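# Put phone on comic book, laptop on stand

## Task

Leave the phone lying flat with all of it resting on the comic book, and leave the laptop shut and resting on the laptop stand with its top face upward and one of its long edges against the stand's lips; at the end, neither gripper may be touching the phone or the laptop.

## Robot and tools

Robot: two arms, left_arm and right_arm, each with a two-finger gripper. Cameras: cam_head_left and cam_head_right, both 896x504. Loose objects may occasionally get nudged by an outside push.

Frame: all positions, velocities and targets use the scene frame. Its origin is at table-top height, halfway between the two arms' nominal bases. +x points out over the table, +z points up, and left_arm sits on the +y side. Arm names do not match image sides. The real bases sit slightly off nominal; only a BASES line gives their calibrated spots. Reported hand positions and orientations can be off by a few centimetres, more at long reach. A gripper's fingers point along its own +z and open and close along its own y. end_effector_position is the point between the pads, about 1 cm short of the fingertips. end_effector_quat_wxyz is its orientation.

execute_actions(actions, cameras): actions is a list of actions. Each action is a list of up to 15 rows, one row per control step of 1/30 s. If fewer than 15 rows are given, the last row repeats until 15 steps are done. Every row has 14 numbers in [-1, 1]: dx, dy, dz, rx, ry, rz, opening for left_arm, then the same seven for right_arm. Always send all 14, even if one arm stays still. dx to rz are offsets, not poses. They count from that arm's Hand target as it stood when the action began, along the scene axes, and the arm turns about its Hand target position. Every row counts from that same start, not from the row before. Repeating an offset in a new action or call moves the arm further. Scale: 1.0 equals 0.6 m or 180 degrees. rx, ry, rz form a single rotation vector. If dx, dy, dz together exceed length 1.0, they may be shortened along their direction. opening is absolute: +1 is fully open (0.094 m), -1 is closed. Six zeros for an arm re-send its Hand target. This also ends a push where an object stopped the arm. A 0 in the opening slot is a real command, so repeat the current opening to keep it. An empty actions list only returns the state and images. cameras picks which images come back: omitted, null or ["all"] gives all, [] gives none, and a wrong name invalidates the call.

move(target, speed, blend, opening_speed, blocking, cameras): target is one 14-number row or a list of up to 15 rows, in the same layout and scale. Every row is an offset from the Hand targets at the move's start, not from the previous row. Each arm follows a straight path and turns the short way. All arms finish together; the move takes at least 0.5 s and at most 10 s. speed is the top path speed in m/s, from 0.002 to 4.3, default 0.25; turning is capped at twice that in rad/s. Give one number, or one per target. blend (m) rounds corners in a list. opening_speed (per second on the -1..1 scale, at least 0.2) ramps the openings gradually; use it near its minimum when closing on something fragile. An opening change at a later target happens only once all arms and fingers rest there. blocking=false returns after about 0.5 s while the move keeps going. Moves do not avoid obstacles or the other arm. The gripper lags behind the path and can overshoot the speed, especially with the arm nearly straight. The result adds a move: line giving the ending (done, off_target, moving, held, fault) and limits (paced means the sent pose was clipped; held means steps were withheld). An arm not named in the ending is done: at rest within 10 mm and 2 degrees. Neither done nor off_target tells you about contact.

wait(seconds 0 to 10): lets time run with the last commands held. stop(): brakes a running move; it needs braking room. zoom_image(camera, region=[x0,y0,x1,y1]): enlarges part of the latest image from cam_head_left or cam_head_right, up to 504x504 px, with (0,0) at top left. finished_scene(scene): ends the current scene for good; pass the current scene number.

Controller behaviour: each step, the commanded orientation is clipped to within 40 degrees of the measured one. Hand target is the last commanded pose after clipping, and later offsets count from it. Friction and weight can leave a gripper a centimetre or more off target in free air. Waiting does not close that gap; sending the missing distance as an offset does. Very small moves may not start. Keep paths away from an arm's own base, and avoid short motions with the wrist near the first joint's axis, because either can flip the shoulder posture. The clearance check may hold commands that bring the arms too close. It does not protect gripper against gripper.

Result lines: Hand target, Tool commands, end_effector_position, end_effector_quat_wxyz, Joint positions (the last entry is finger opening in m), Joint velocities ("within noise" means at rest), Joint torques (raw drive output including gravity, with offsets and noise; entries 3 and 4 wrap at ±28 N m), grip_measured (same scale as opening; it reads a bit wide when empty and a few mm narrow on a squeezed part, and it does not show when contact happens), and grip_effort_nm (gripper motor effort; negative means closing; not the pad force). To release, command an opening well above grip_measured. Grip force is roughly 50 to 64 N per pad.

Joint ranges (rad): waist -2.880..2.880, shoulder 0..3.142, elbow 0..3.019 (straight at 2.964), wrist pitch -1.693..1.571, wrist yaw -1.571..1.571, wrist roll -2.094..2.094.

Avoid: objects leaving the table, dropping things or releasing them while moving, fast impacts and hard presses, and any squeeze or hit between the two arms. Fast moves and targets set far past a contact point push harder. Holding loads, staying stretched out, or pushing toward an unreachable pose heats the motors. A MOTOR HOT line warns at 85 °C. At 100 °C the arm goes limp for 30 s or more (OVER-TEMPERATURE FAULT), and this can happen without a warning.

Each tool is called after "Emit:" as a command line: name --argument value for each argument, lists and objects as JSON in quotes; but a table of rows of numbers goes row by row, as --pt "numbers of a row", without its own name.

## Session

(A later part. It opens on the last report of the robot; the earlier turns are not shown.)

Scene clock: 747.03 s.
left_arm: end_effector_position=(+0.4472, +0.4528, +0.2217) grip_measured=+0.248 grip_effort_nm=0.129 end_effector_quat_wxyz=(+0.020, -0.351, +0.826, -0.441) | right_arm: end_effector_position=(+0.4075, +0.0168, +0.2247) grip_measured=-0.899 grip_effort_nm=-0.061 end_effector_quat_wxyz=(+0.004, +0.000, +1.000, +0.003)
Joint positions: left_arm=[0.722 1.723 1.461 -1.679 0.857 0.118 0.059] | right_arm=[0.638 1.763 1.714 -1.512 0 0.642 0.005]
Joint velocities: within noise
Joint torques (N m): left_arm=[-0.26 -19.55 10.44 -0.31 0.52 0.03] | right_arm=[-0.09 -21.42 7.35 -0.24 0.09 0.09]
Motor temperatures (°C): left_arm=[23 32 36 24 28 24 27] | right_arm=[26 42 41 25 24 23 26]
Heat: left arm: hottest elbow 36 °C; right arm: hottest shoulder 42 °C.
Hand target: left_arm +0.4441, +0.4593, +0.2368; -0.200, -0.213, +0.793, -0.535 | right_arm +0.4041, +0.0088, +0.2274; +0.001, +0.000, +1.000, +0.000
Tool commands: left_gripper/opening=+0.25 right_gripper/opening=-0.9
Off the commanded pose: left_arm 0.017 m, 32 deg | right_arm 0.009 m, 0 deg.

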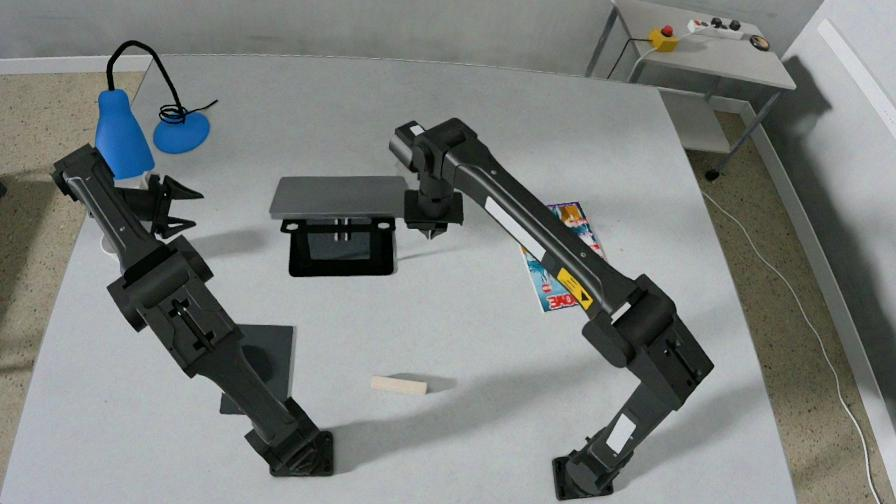

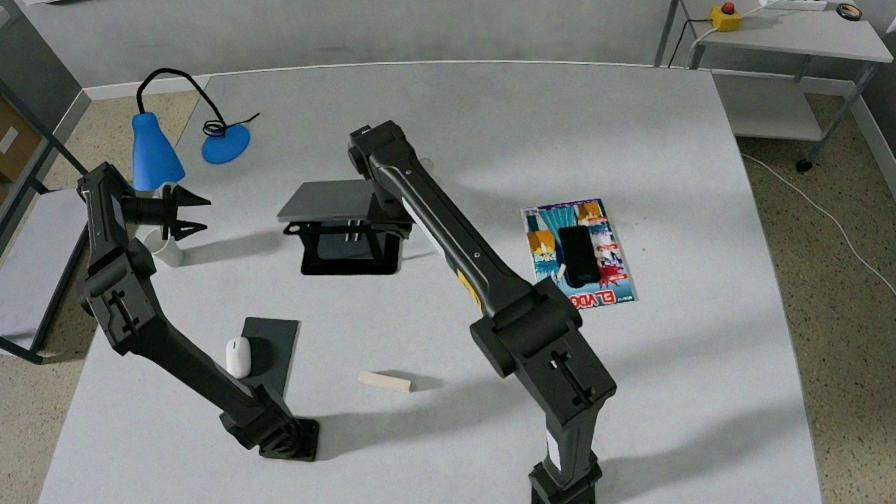

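Emit:
move --pt "0 0 0 0 0 0 0.25 0 0.042 0 0 0 0 -1" --pt "0 0 0 0 0 0 0.25 0 0.042 -0.17 0 0 0 -1" --pt "0 0 0 0 0 0 0.25 0.10 0.042 -0.17 0 0 0 -1" --speed '[0.15,0.15,0.05]'

Emit:
zoom_image --camera "cam_head_left" --region '[240, 150, 440, 300]'

Scene clock: 757.80 s.
left_arm: end_effector_position=(+0.4472, +0.4528, +0.2217) grip_measured=+0.248 grip_effort_nm=0.125 end_effector_quat_wxyz=(+0.020, -0.351, +0.826, -0.441) | right_arm: end_effector_position=(+0.4446, +0.0280, +0.1197) grip_measured=-0.991 grip_effort_nm=-0.491 end_effector_quat_wxyz=(-0.008, -0.001, +1.000, -0.006)
Joint positions: left_arm=[0.722 1.723 1.461 -1.679 0.857 0.118 0.059] | right_arm=[0.615 1.924 1.668 -1.334 0 0.617 0]
Joint velocities: within noise
Joint torques (N m): left_arm=[-0.67 -18.73 10.22 -0.4 0.5 -0.03] | right_arm=[-0.38 -19.6 12.51 -0.29 0.1 0.13]
Motor temperatures (°C): left_arm=[23 32 36 24 28 24 27] | right_arm=[26 41 41 25 24 23 26]
Heat: left arm: hottest elbow 36 °C; right arm: hottest shoulder 41 °C.
Hand target: left_arm +0.4441, +0.4593, +0.2368; -0.200, -0.213, +0.793, -0.535 | right_arm +0.4641, +0.0338, +0.1254; +0.001, +0.000, +1.000, +0.000
Off the commanded pose: left_arm 0.017 m, 32 deg | right_arm 0.021 m, 1 deg.
joint sent to its limit (left arm) — joint 4 (wrist pitch), lower limit. The joint targets are off in orientation, not in position.
move: off_target (left_arm, right_arm)

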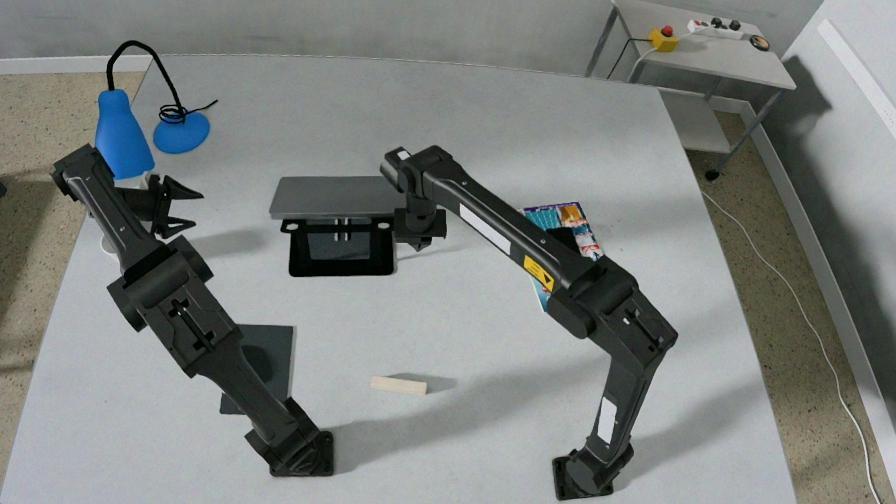

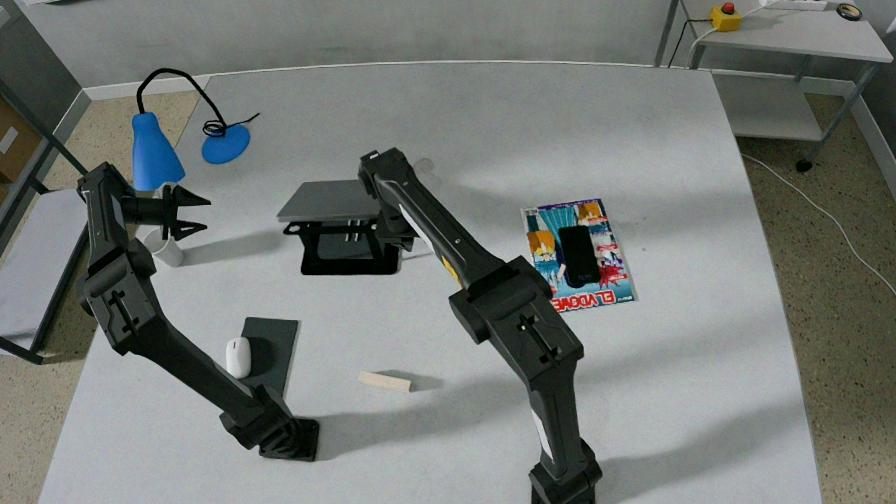

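Scaled by 2.520.

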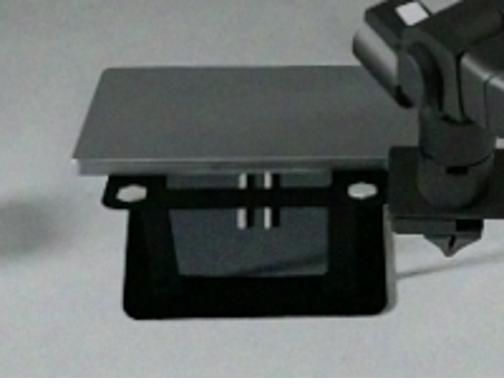

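Emit:
move --target '[0,0,0,0,0,0,0.25,0.05,0.022,0,0,0,0,-1]' --speed 0.04

Emit:
zoom_image --camera "cam_head_left" --region '[240, 150, 440, 300]'

Emit:
move --target '[0,0,0,0,0,0,0.25,0.05,0,0,0,0,0,-1]' --speed 0.04

Emit:
zoom_image --camera "cam_head_left" --region '[240, 150, 440, 300]'

Scene clock: 762.13 s.
left_arm: end_effector_position=(+0.4472, +0.4528, +0.2217) grip_measured=+0.248 grip_effort_nm=0.125 end_effector_quat_wxyz=(+0.020, -0.351, +0.826, -0.441) | right_arm: end_effector_position=(+0.4750, +0.0433, +0.1224) grip_measured=-0.991 grip_effort_nm=-0.496 end_effector_quat_wxyz=(-0.006, -0.003, +1.000, -0.004)
Joint positions: left_arm=[0.722 1.723 1.461 -1.679 0.857 0.118 0.059] | right_arm=[0.606 2.01 1.81 -1.385 0 0.606 0]
Joint velocities: within noise
Joint torques (N m): left_arm=[-0.32 -19.43 10.39 -0.44 0.54 -0.02] | right_arm=[-0.5 -21.19 12.37 -0.23 0.1 0.09]
Motor temperatures (°C): left_arm=[23 32 36 24 28 24 27] | right_arm=[26 41 42 25 24 23 26]
Heat: left arm: hottest elbow 36 °C; right arm: hottest elbow 42 °C.
Hand target: left_arm +0.4441, +0.4593, +0.2368; -0.200, -0.213, +0.793, -0.535 | right_arm +0.4940, +0.0470, +0.1254; +0.001, +0.000, +1.000, +0.000
Off the commanded pose: left_arm 0.017 m, 32 deg | right_arm 0.020 m, 1 deg.
joint sent to its limit (left arm) — joint 4 (wrist pitch), lower limit. The joint targets are off in orientation, not in position.
move: off_target (left_arm, right_arm)

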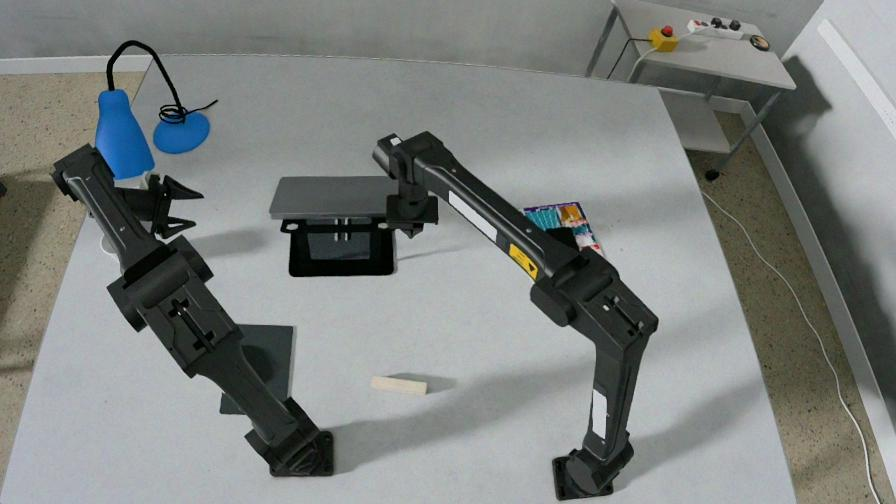

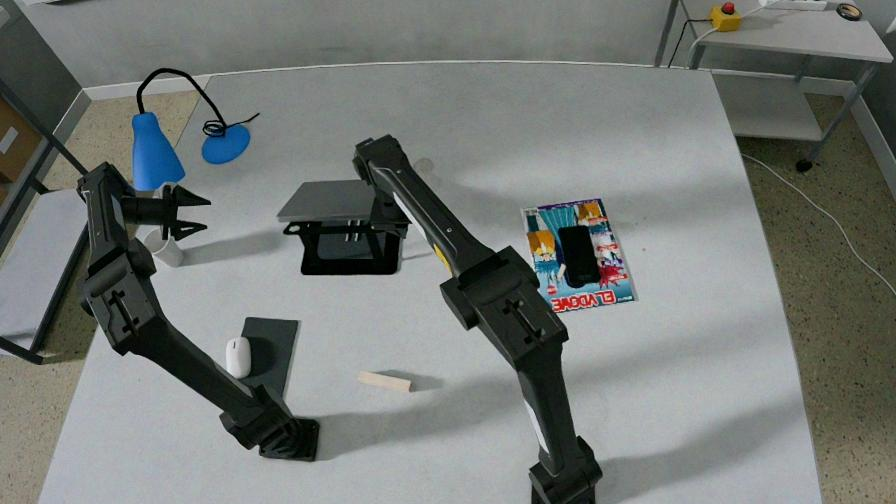

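Scaled by 2.520.

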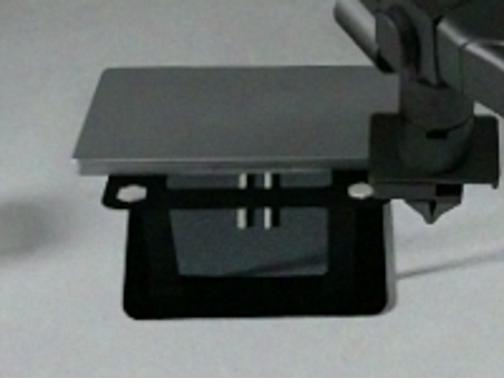

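Scene clock: 763.53 s.
left_arm: end_effector_position=(+0.4472, +0.4528, +0.2217) grip_measured=+0.248 grip_effort_nm=0.129 end_effector_quat_wxyz=(+0.020, -0.351, +0.826, -0.441) | right_arm: end_effector_position=(+0.5015, +0.0437, +0.1232) grip_measured=-0.991 grip_effort_nm=-0.491 end_effector_quat_wxyz=(-0.010, -0.004, +1.000, -0.007)
Joint positions: left_arm=[0.722 1.723 1.461 -1.679 0.857 0.118 0.059] | right_arm=[0.583 2.08 1.925 -1.44 -0.001 0.581 0]
Joint velocities: within noise
Joint torques (N m): left_arm=[0.21 -18.61 10.44 -0.29 0.53 -0.04] | right_arm=[-0.67 -21.77 13 0.01 0.12 0.14]
Motor temperatures (°C): left_arm=[23 32 36 24 28 24 27] | right_arm=[26 41 42 25 24 23 26]
Heat: left arm: hottest elbow 36 °C; right arm: hottest elbow 42 °C.
Hand target: left_arm +0.4441, +0.4593, +0.2368; -0.200, -0.213, +0.793, -0.535 | right_arm +0.5240, +0.0472, +0.1254; +0.001, +0.000, +1.000, +0.000
Off the commanded pose: left_arm 0.017 m, 32 deg | right_arm 0.023 m, 2 deg.
joint sent to its limit (left arm) — joint 4 (wrist pitch), lower limit. The joint targets are off in orientation, not in position.
move: off_target (left_arm, right_arm)

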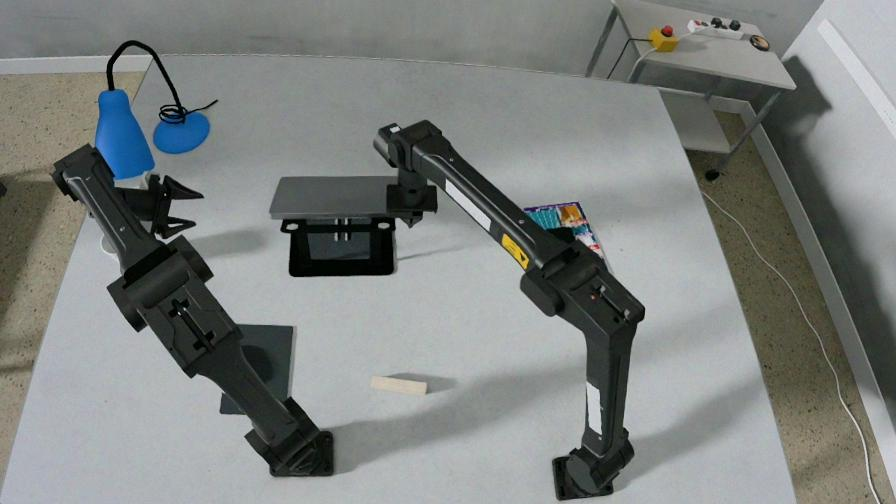

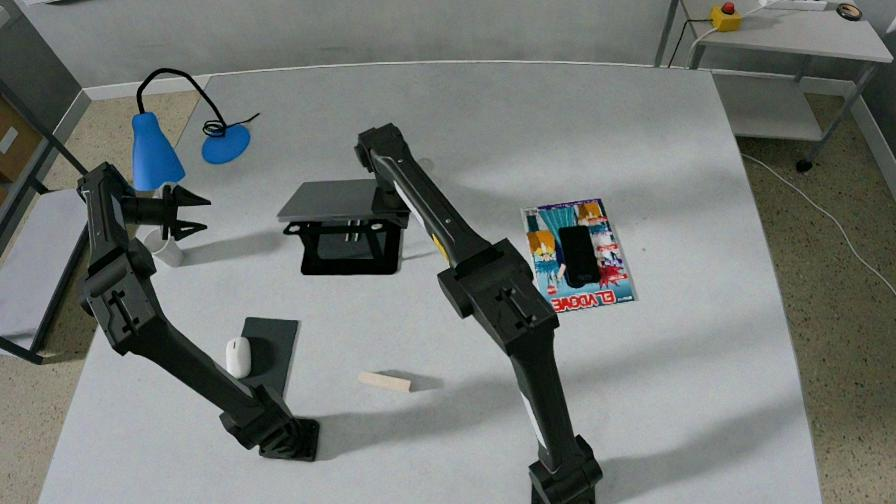

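Scaled by 2.520.

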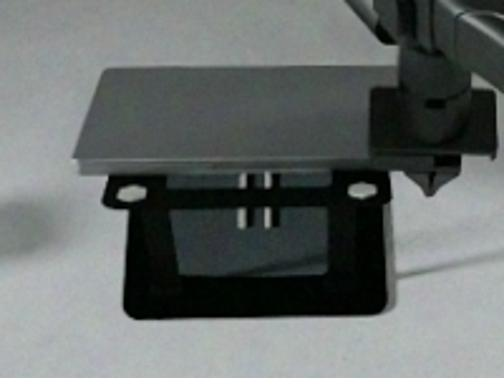

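Emit:
move --pt "0 0 0 0 0 0 0.25 -0.03 0.045 0 0 0 0 -1" --pt "0 0 0 0 0 0 0.25 0.035 0.045 0.01 0 0 0 -1" --speed 0.05

Emit:
zoom_image --camera "cam_head_left" --region '[240, 150, 440, 300]'

Emit:
move --target '[0,0,0,0,0,0,0.25,0.025,0,0,0,0,0,-1]' --speed 0.04

Emit:
zoom_image --camera "cam_head_left" --region '[240, 150, 440, 300]'

Scene clock: 770.23 s.
left_arm: end_effector_position=(+0.4472, +0.4528, +0.2217) grip_measured=+0.248 grip_effort_nm=0.129 end_effector_quat_wxyz=(+0.020, -0.351, +0.826, -0.441) | right_arm: end_effector_position=(+0.5097, +0.0691, +0.1326) grip_measured=-0.991 grip_effort_nm=-0.496 end_effector_quat_wxyz=(-0.026, -0.007, +1.000, -0.014)
Joint positions: left_arm=[0.722 1.723 1.461 -1.679 0.857 0.118 0.059] | right_arm=[0.606 2.17 2.1 -1.559 -0.007 0.598 0]
Joint velocities: within noise
Joint torques (N m): left_arm=[-0.44 -19.25 10.29 -0.28 0.55 -0.07] | right_arm=[-1.14 -22.12 14.05 0.94 0.34 0.07]
Motor temperatures (°C): left_arm=[23 32 36 24 28 24 27] | right_arm=[26 41 42 25 24 23 26]
Heat: left arm: hottest elbow 36 °C; right arm: hottest elbow 42 °C.
Hand target: left_arm +0.4441, +0.4593, +0.2368; -0.200, -0.213, +0.793, -0.535 | right_arm +0.5450, +0.0741, +0.1313; +0.001, +0.000, +1.000, +0.000
Off the commanded pose: left_arm 0.017 m, 32 deg | right_arm 0.036 m, 4 deg.
joint sent to its limit (left arm) — joint 4 (wrist pitch), lower limit. The joint targets are off in orientation, not in position.
move: off_target (left_arm, right_arm)

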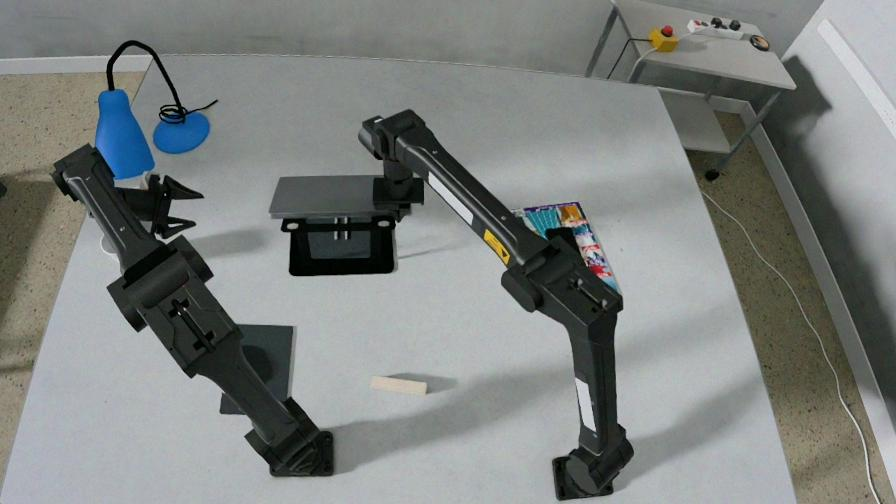

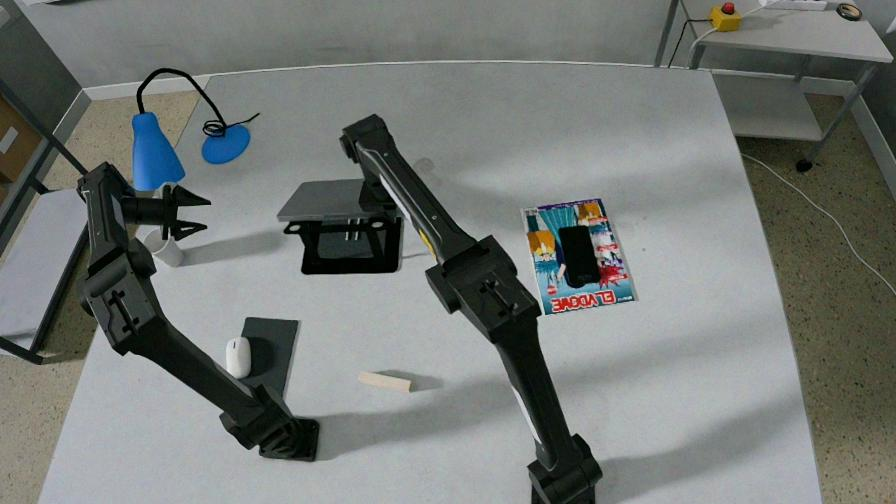

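Scaled by 2.520.

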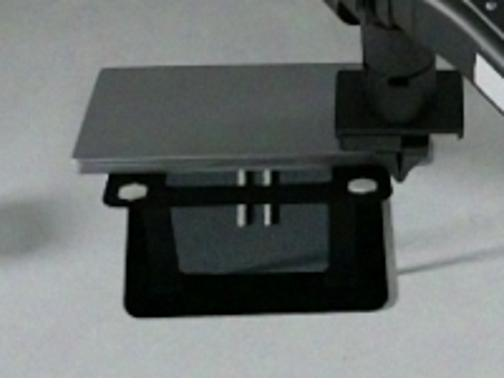

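Scene clock: 771.53 s.
left_arm: end_effector_position=(+0.4472, +0.4528, +0.2217) grip_measured=+0.248 grip_effort_nm=0.125 end_effector_quat_wxyz=(+0.020, -0.351, +0.826, -0.441) | right_arm: end_effector_position=(+0.5236, +0.0723, +0.1347) grip_measured=-0.991 grip_effort_nm=-0.491 end_effector_quat_wxyz=(-0.025, -0.011, +1.000, -0.013)
Joint positions: left_arm=[0.722 1.723 1.461 -1.679 0.857 0.118 0.059] | right_arm=[0.598 2.215 2.184 -1.596 -0.007 0.582 0]
Joint velocities: within noise
Joint torques (N m): left_arm=[-0.03 -19.49 10.14 -0.38 0.52 -0.05] | right_arm=[-1.44 -22.65 14.19 0.88 0.33 0.12]
Motor temperatures (°C): left_arm=[23 32 36 24 28 24 27] | right_arm=[26 41 42 25 24 23 26]
Heat: left arm: hottest elbow 36 °C; right arm: hottest elbow 42 °C.
Hand target: left_arm +0.4441, +0.4593, +0.2368; -0.200, -0.213, +0.793, -0.535 | right_arm +0.5601, +0.0740, +0.1314; +0.001, +0.000, +1.000, +0.000
Off the commanded pose: left_arm 0.017 m, 32 deg | right_arm 0.037 m, 4 deg.
joint sent to its limit (left arm) — joint 4 (wrist pitch), lower limit. The joint targets are off in orientation, not in position.
move: off_target (left_arm, right_arm)

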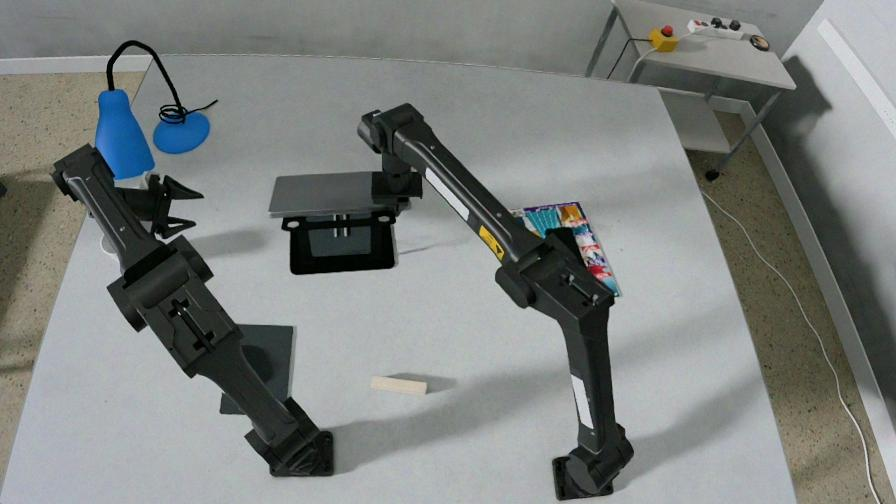

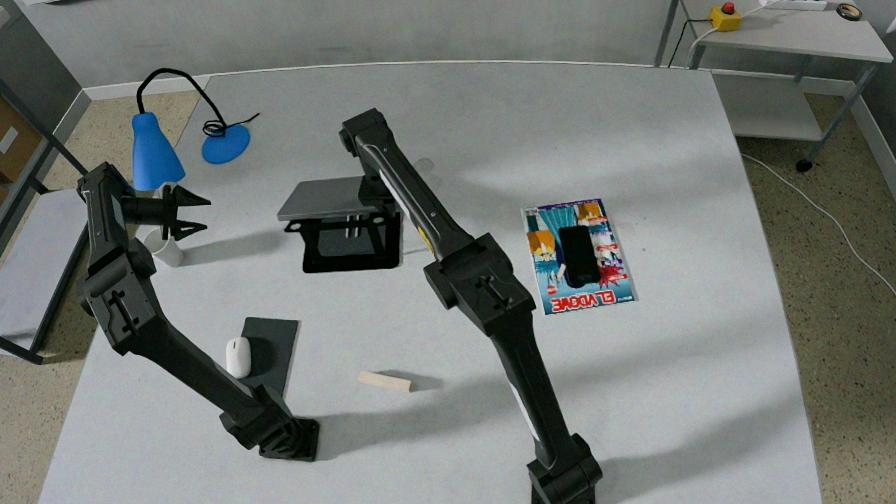

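Scaled by 2.520.

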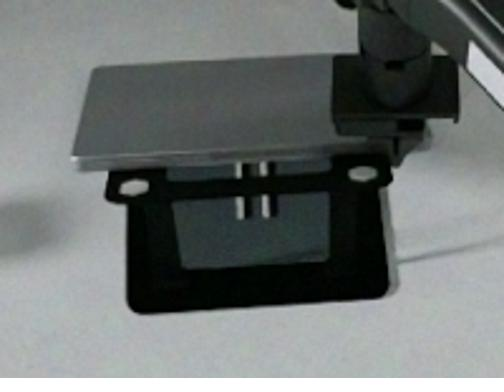

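Emit:
move --pt "0 0 0 0 0 0 0.25 -0.18 -0.02 0 0 0 0 -1" --pt "0 0 0 0 0 0 0.25 -0.2 -0.1 0.15 0 0 0 -1" --pt "0 0 0 0 0 0 0.25 -0.25 -0.45 0.2 0 0 0 -1" --speed '[0.08,0.2,0.25]'

Emit:
zoom_image --camera "cam_head_left" --region '[240, 150, 440, 300]'

Scene clock: 782.70 s.
left_arm: end_effector_position=(+0.4472, +0.4528, +0.2217) grip_measured=+0.248 grip_effort_nm=0.125 end_effector_quat_wxyz=(+0.020, -0.351, +0.826, -0.441) | right_arm: end_effector_position=(+0.4163, -0.1923, +0.2521) grip_measured=-0.991 grip_effort_nm=-0.496 end_effector_quat_wxyz=(+0.007, +0.002, +1.000, +0.001)
Joint positions: left_arm=[0.722 1.723 1.461 -1.679 0.857 0.118 0.059] | right_arm=[0.253 1.533 1.497 -1.522 0.002 0.262 0]
Joint velocities: within noise
Joint torques (N m): left_arm=[0.5 -19.37 10.43 -0.43 0.55 -0.02] | right_arm=[0.15 -16.79 7.36 -0.14 -0.02 0.05]
Motor temperatures (°C): left_arm=[23 32 36 24 28 24 27] | right_arm=[26 40 43 25 24 23 26]
Heat: left arm: hottest elbow 36 °C; right arm: hottest elbow 43 °C.
Hand target: left_arm +0.4441, +0.4593, +0.2368; -0.200, -0.213, +0.793, -0.535 | right_arm +0.4100, -0.1960, +0.2514; +0.001, +0.000, +1.000, +0.000
Off the commanded pose: left_arm 0.017 m, 32 deg | right_arm 0.007 m, 1 deg.
joint sent to its limit (left arm) — joint 4 (wrist pitch), lower limit. The joint targets are off in orientation, not in position.
move: off_target (left_arm)

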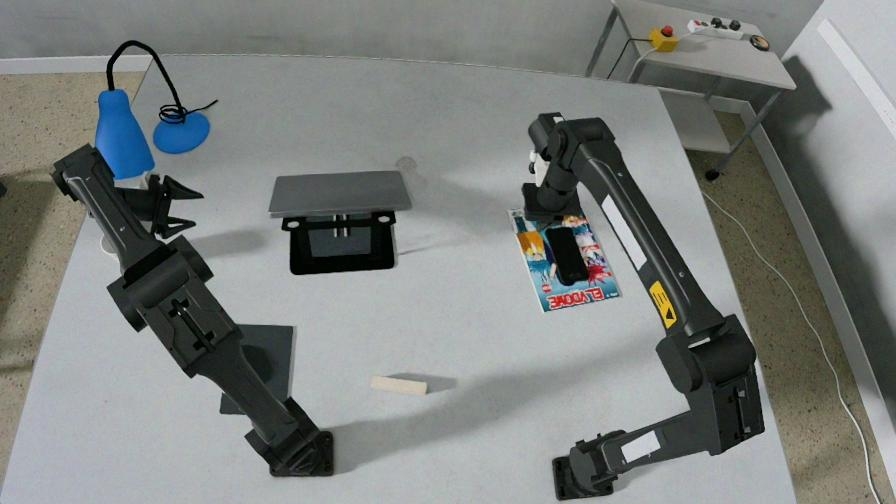

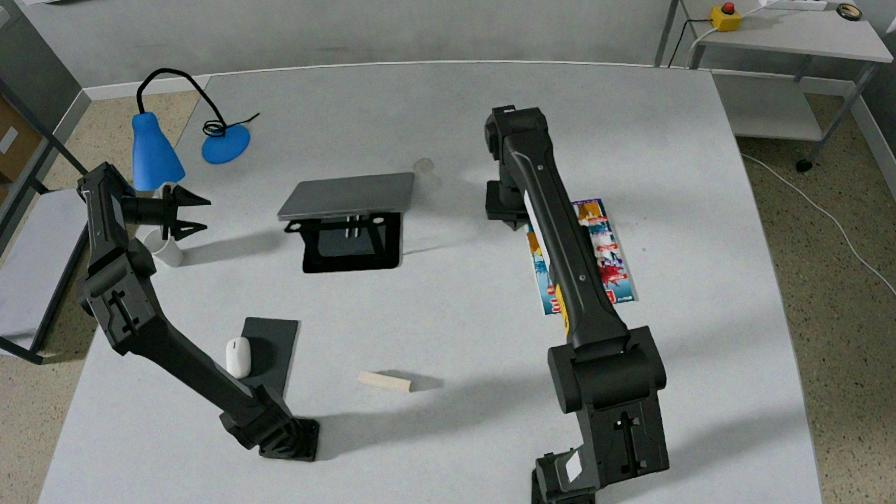

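Scaled by 2.520.

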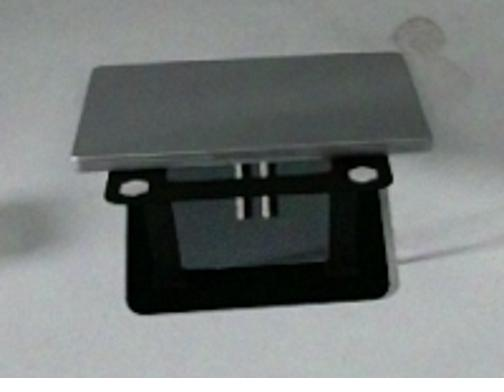

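Emit:
finished_scene --scene 1

The scene is finished: the task was done.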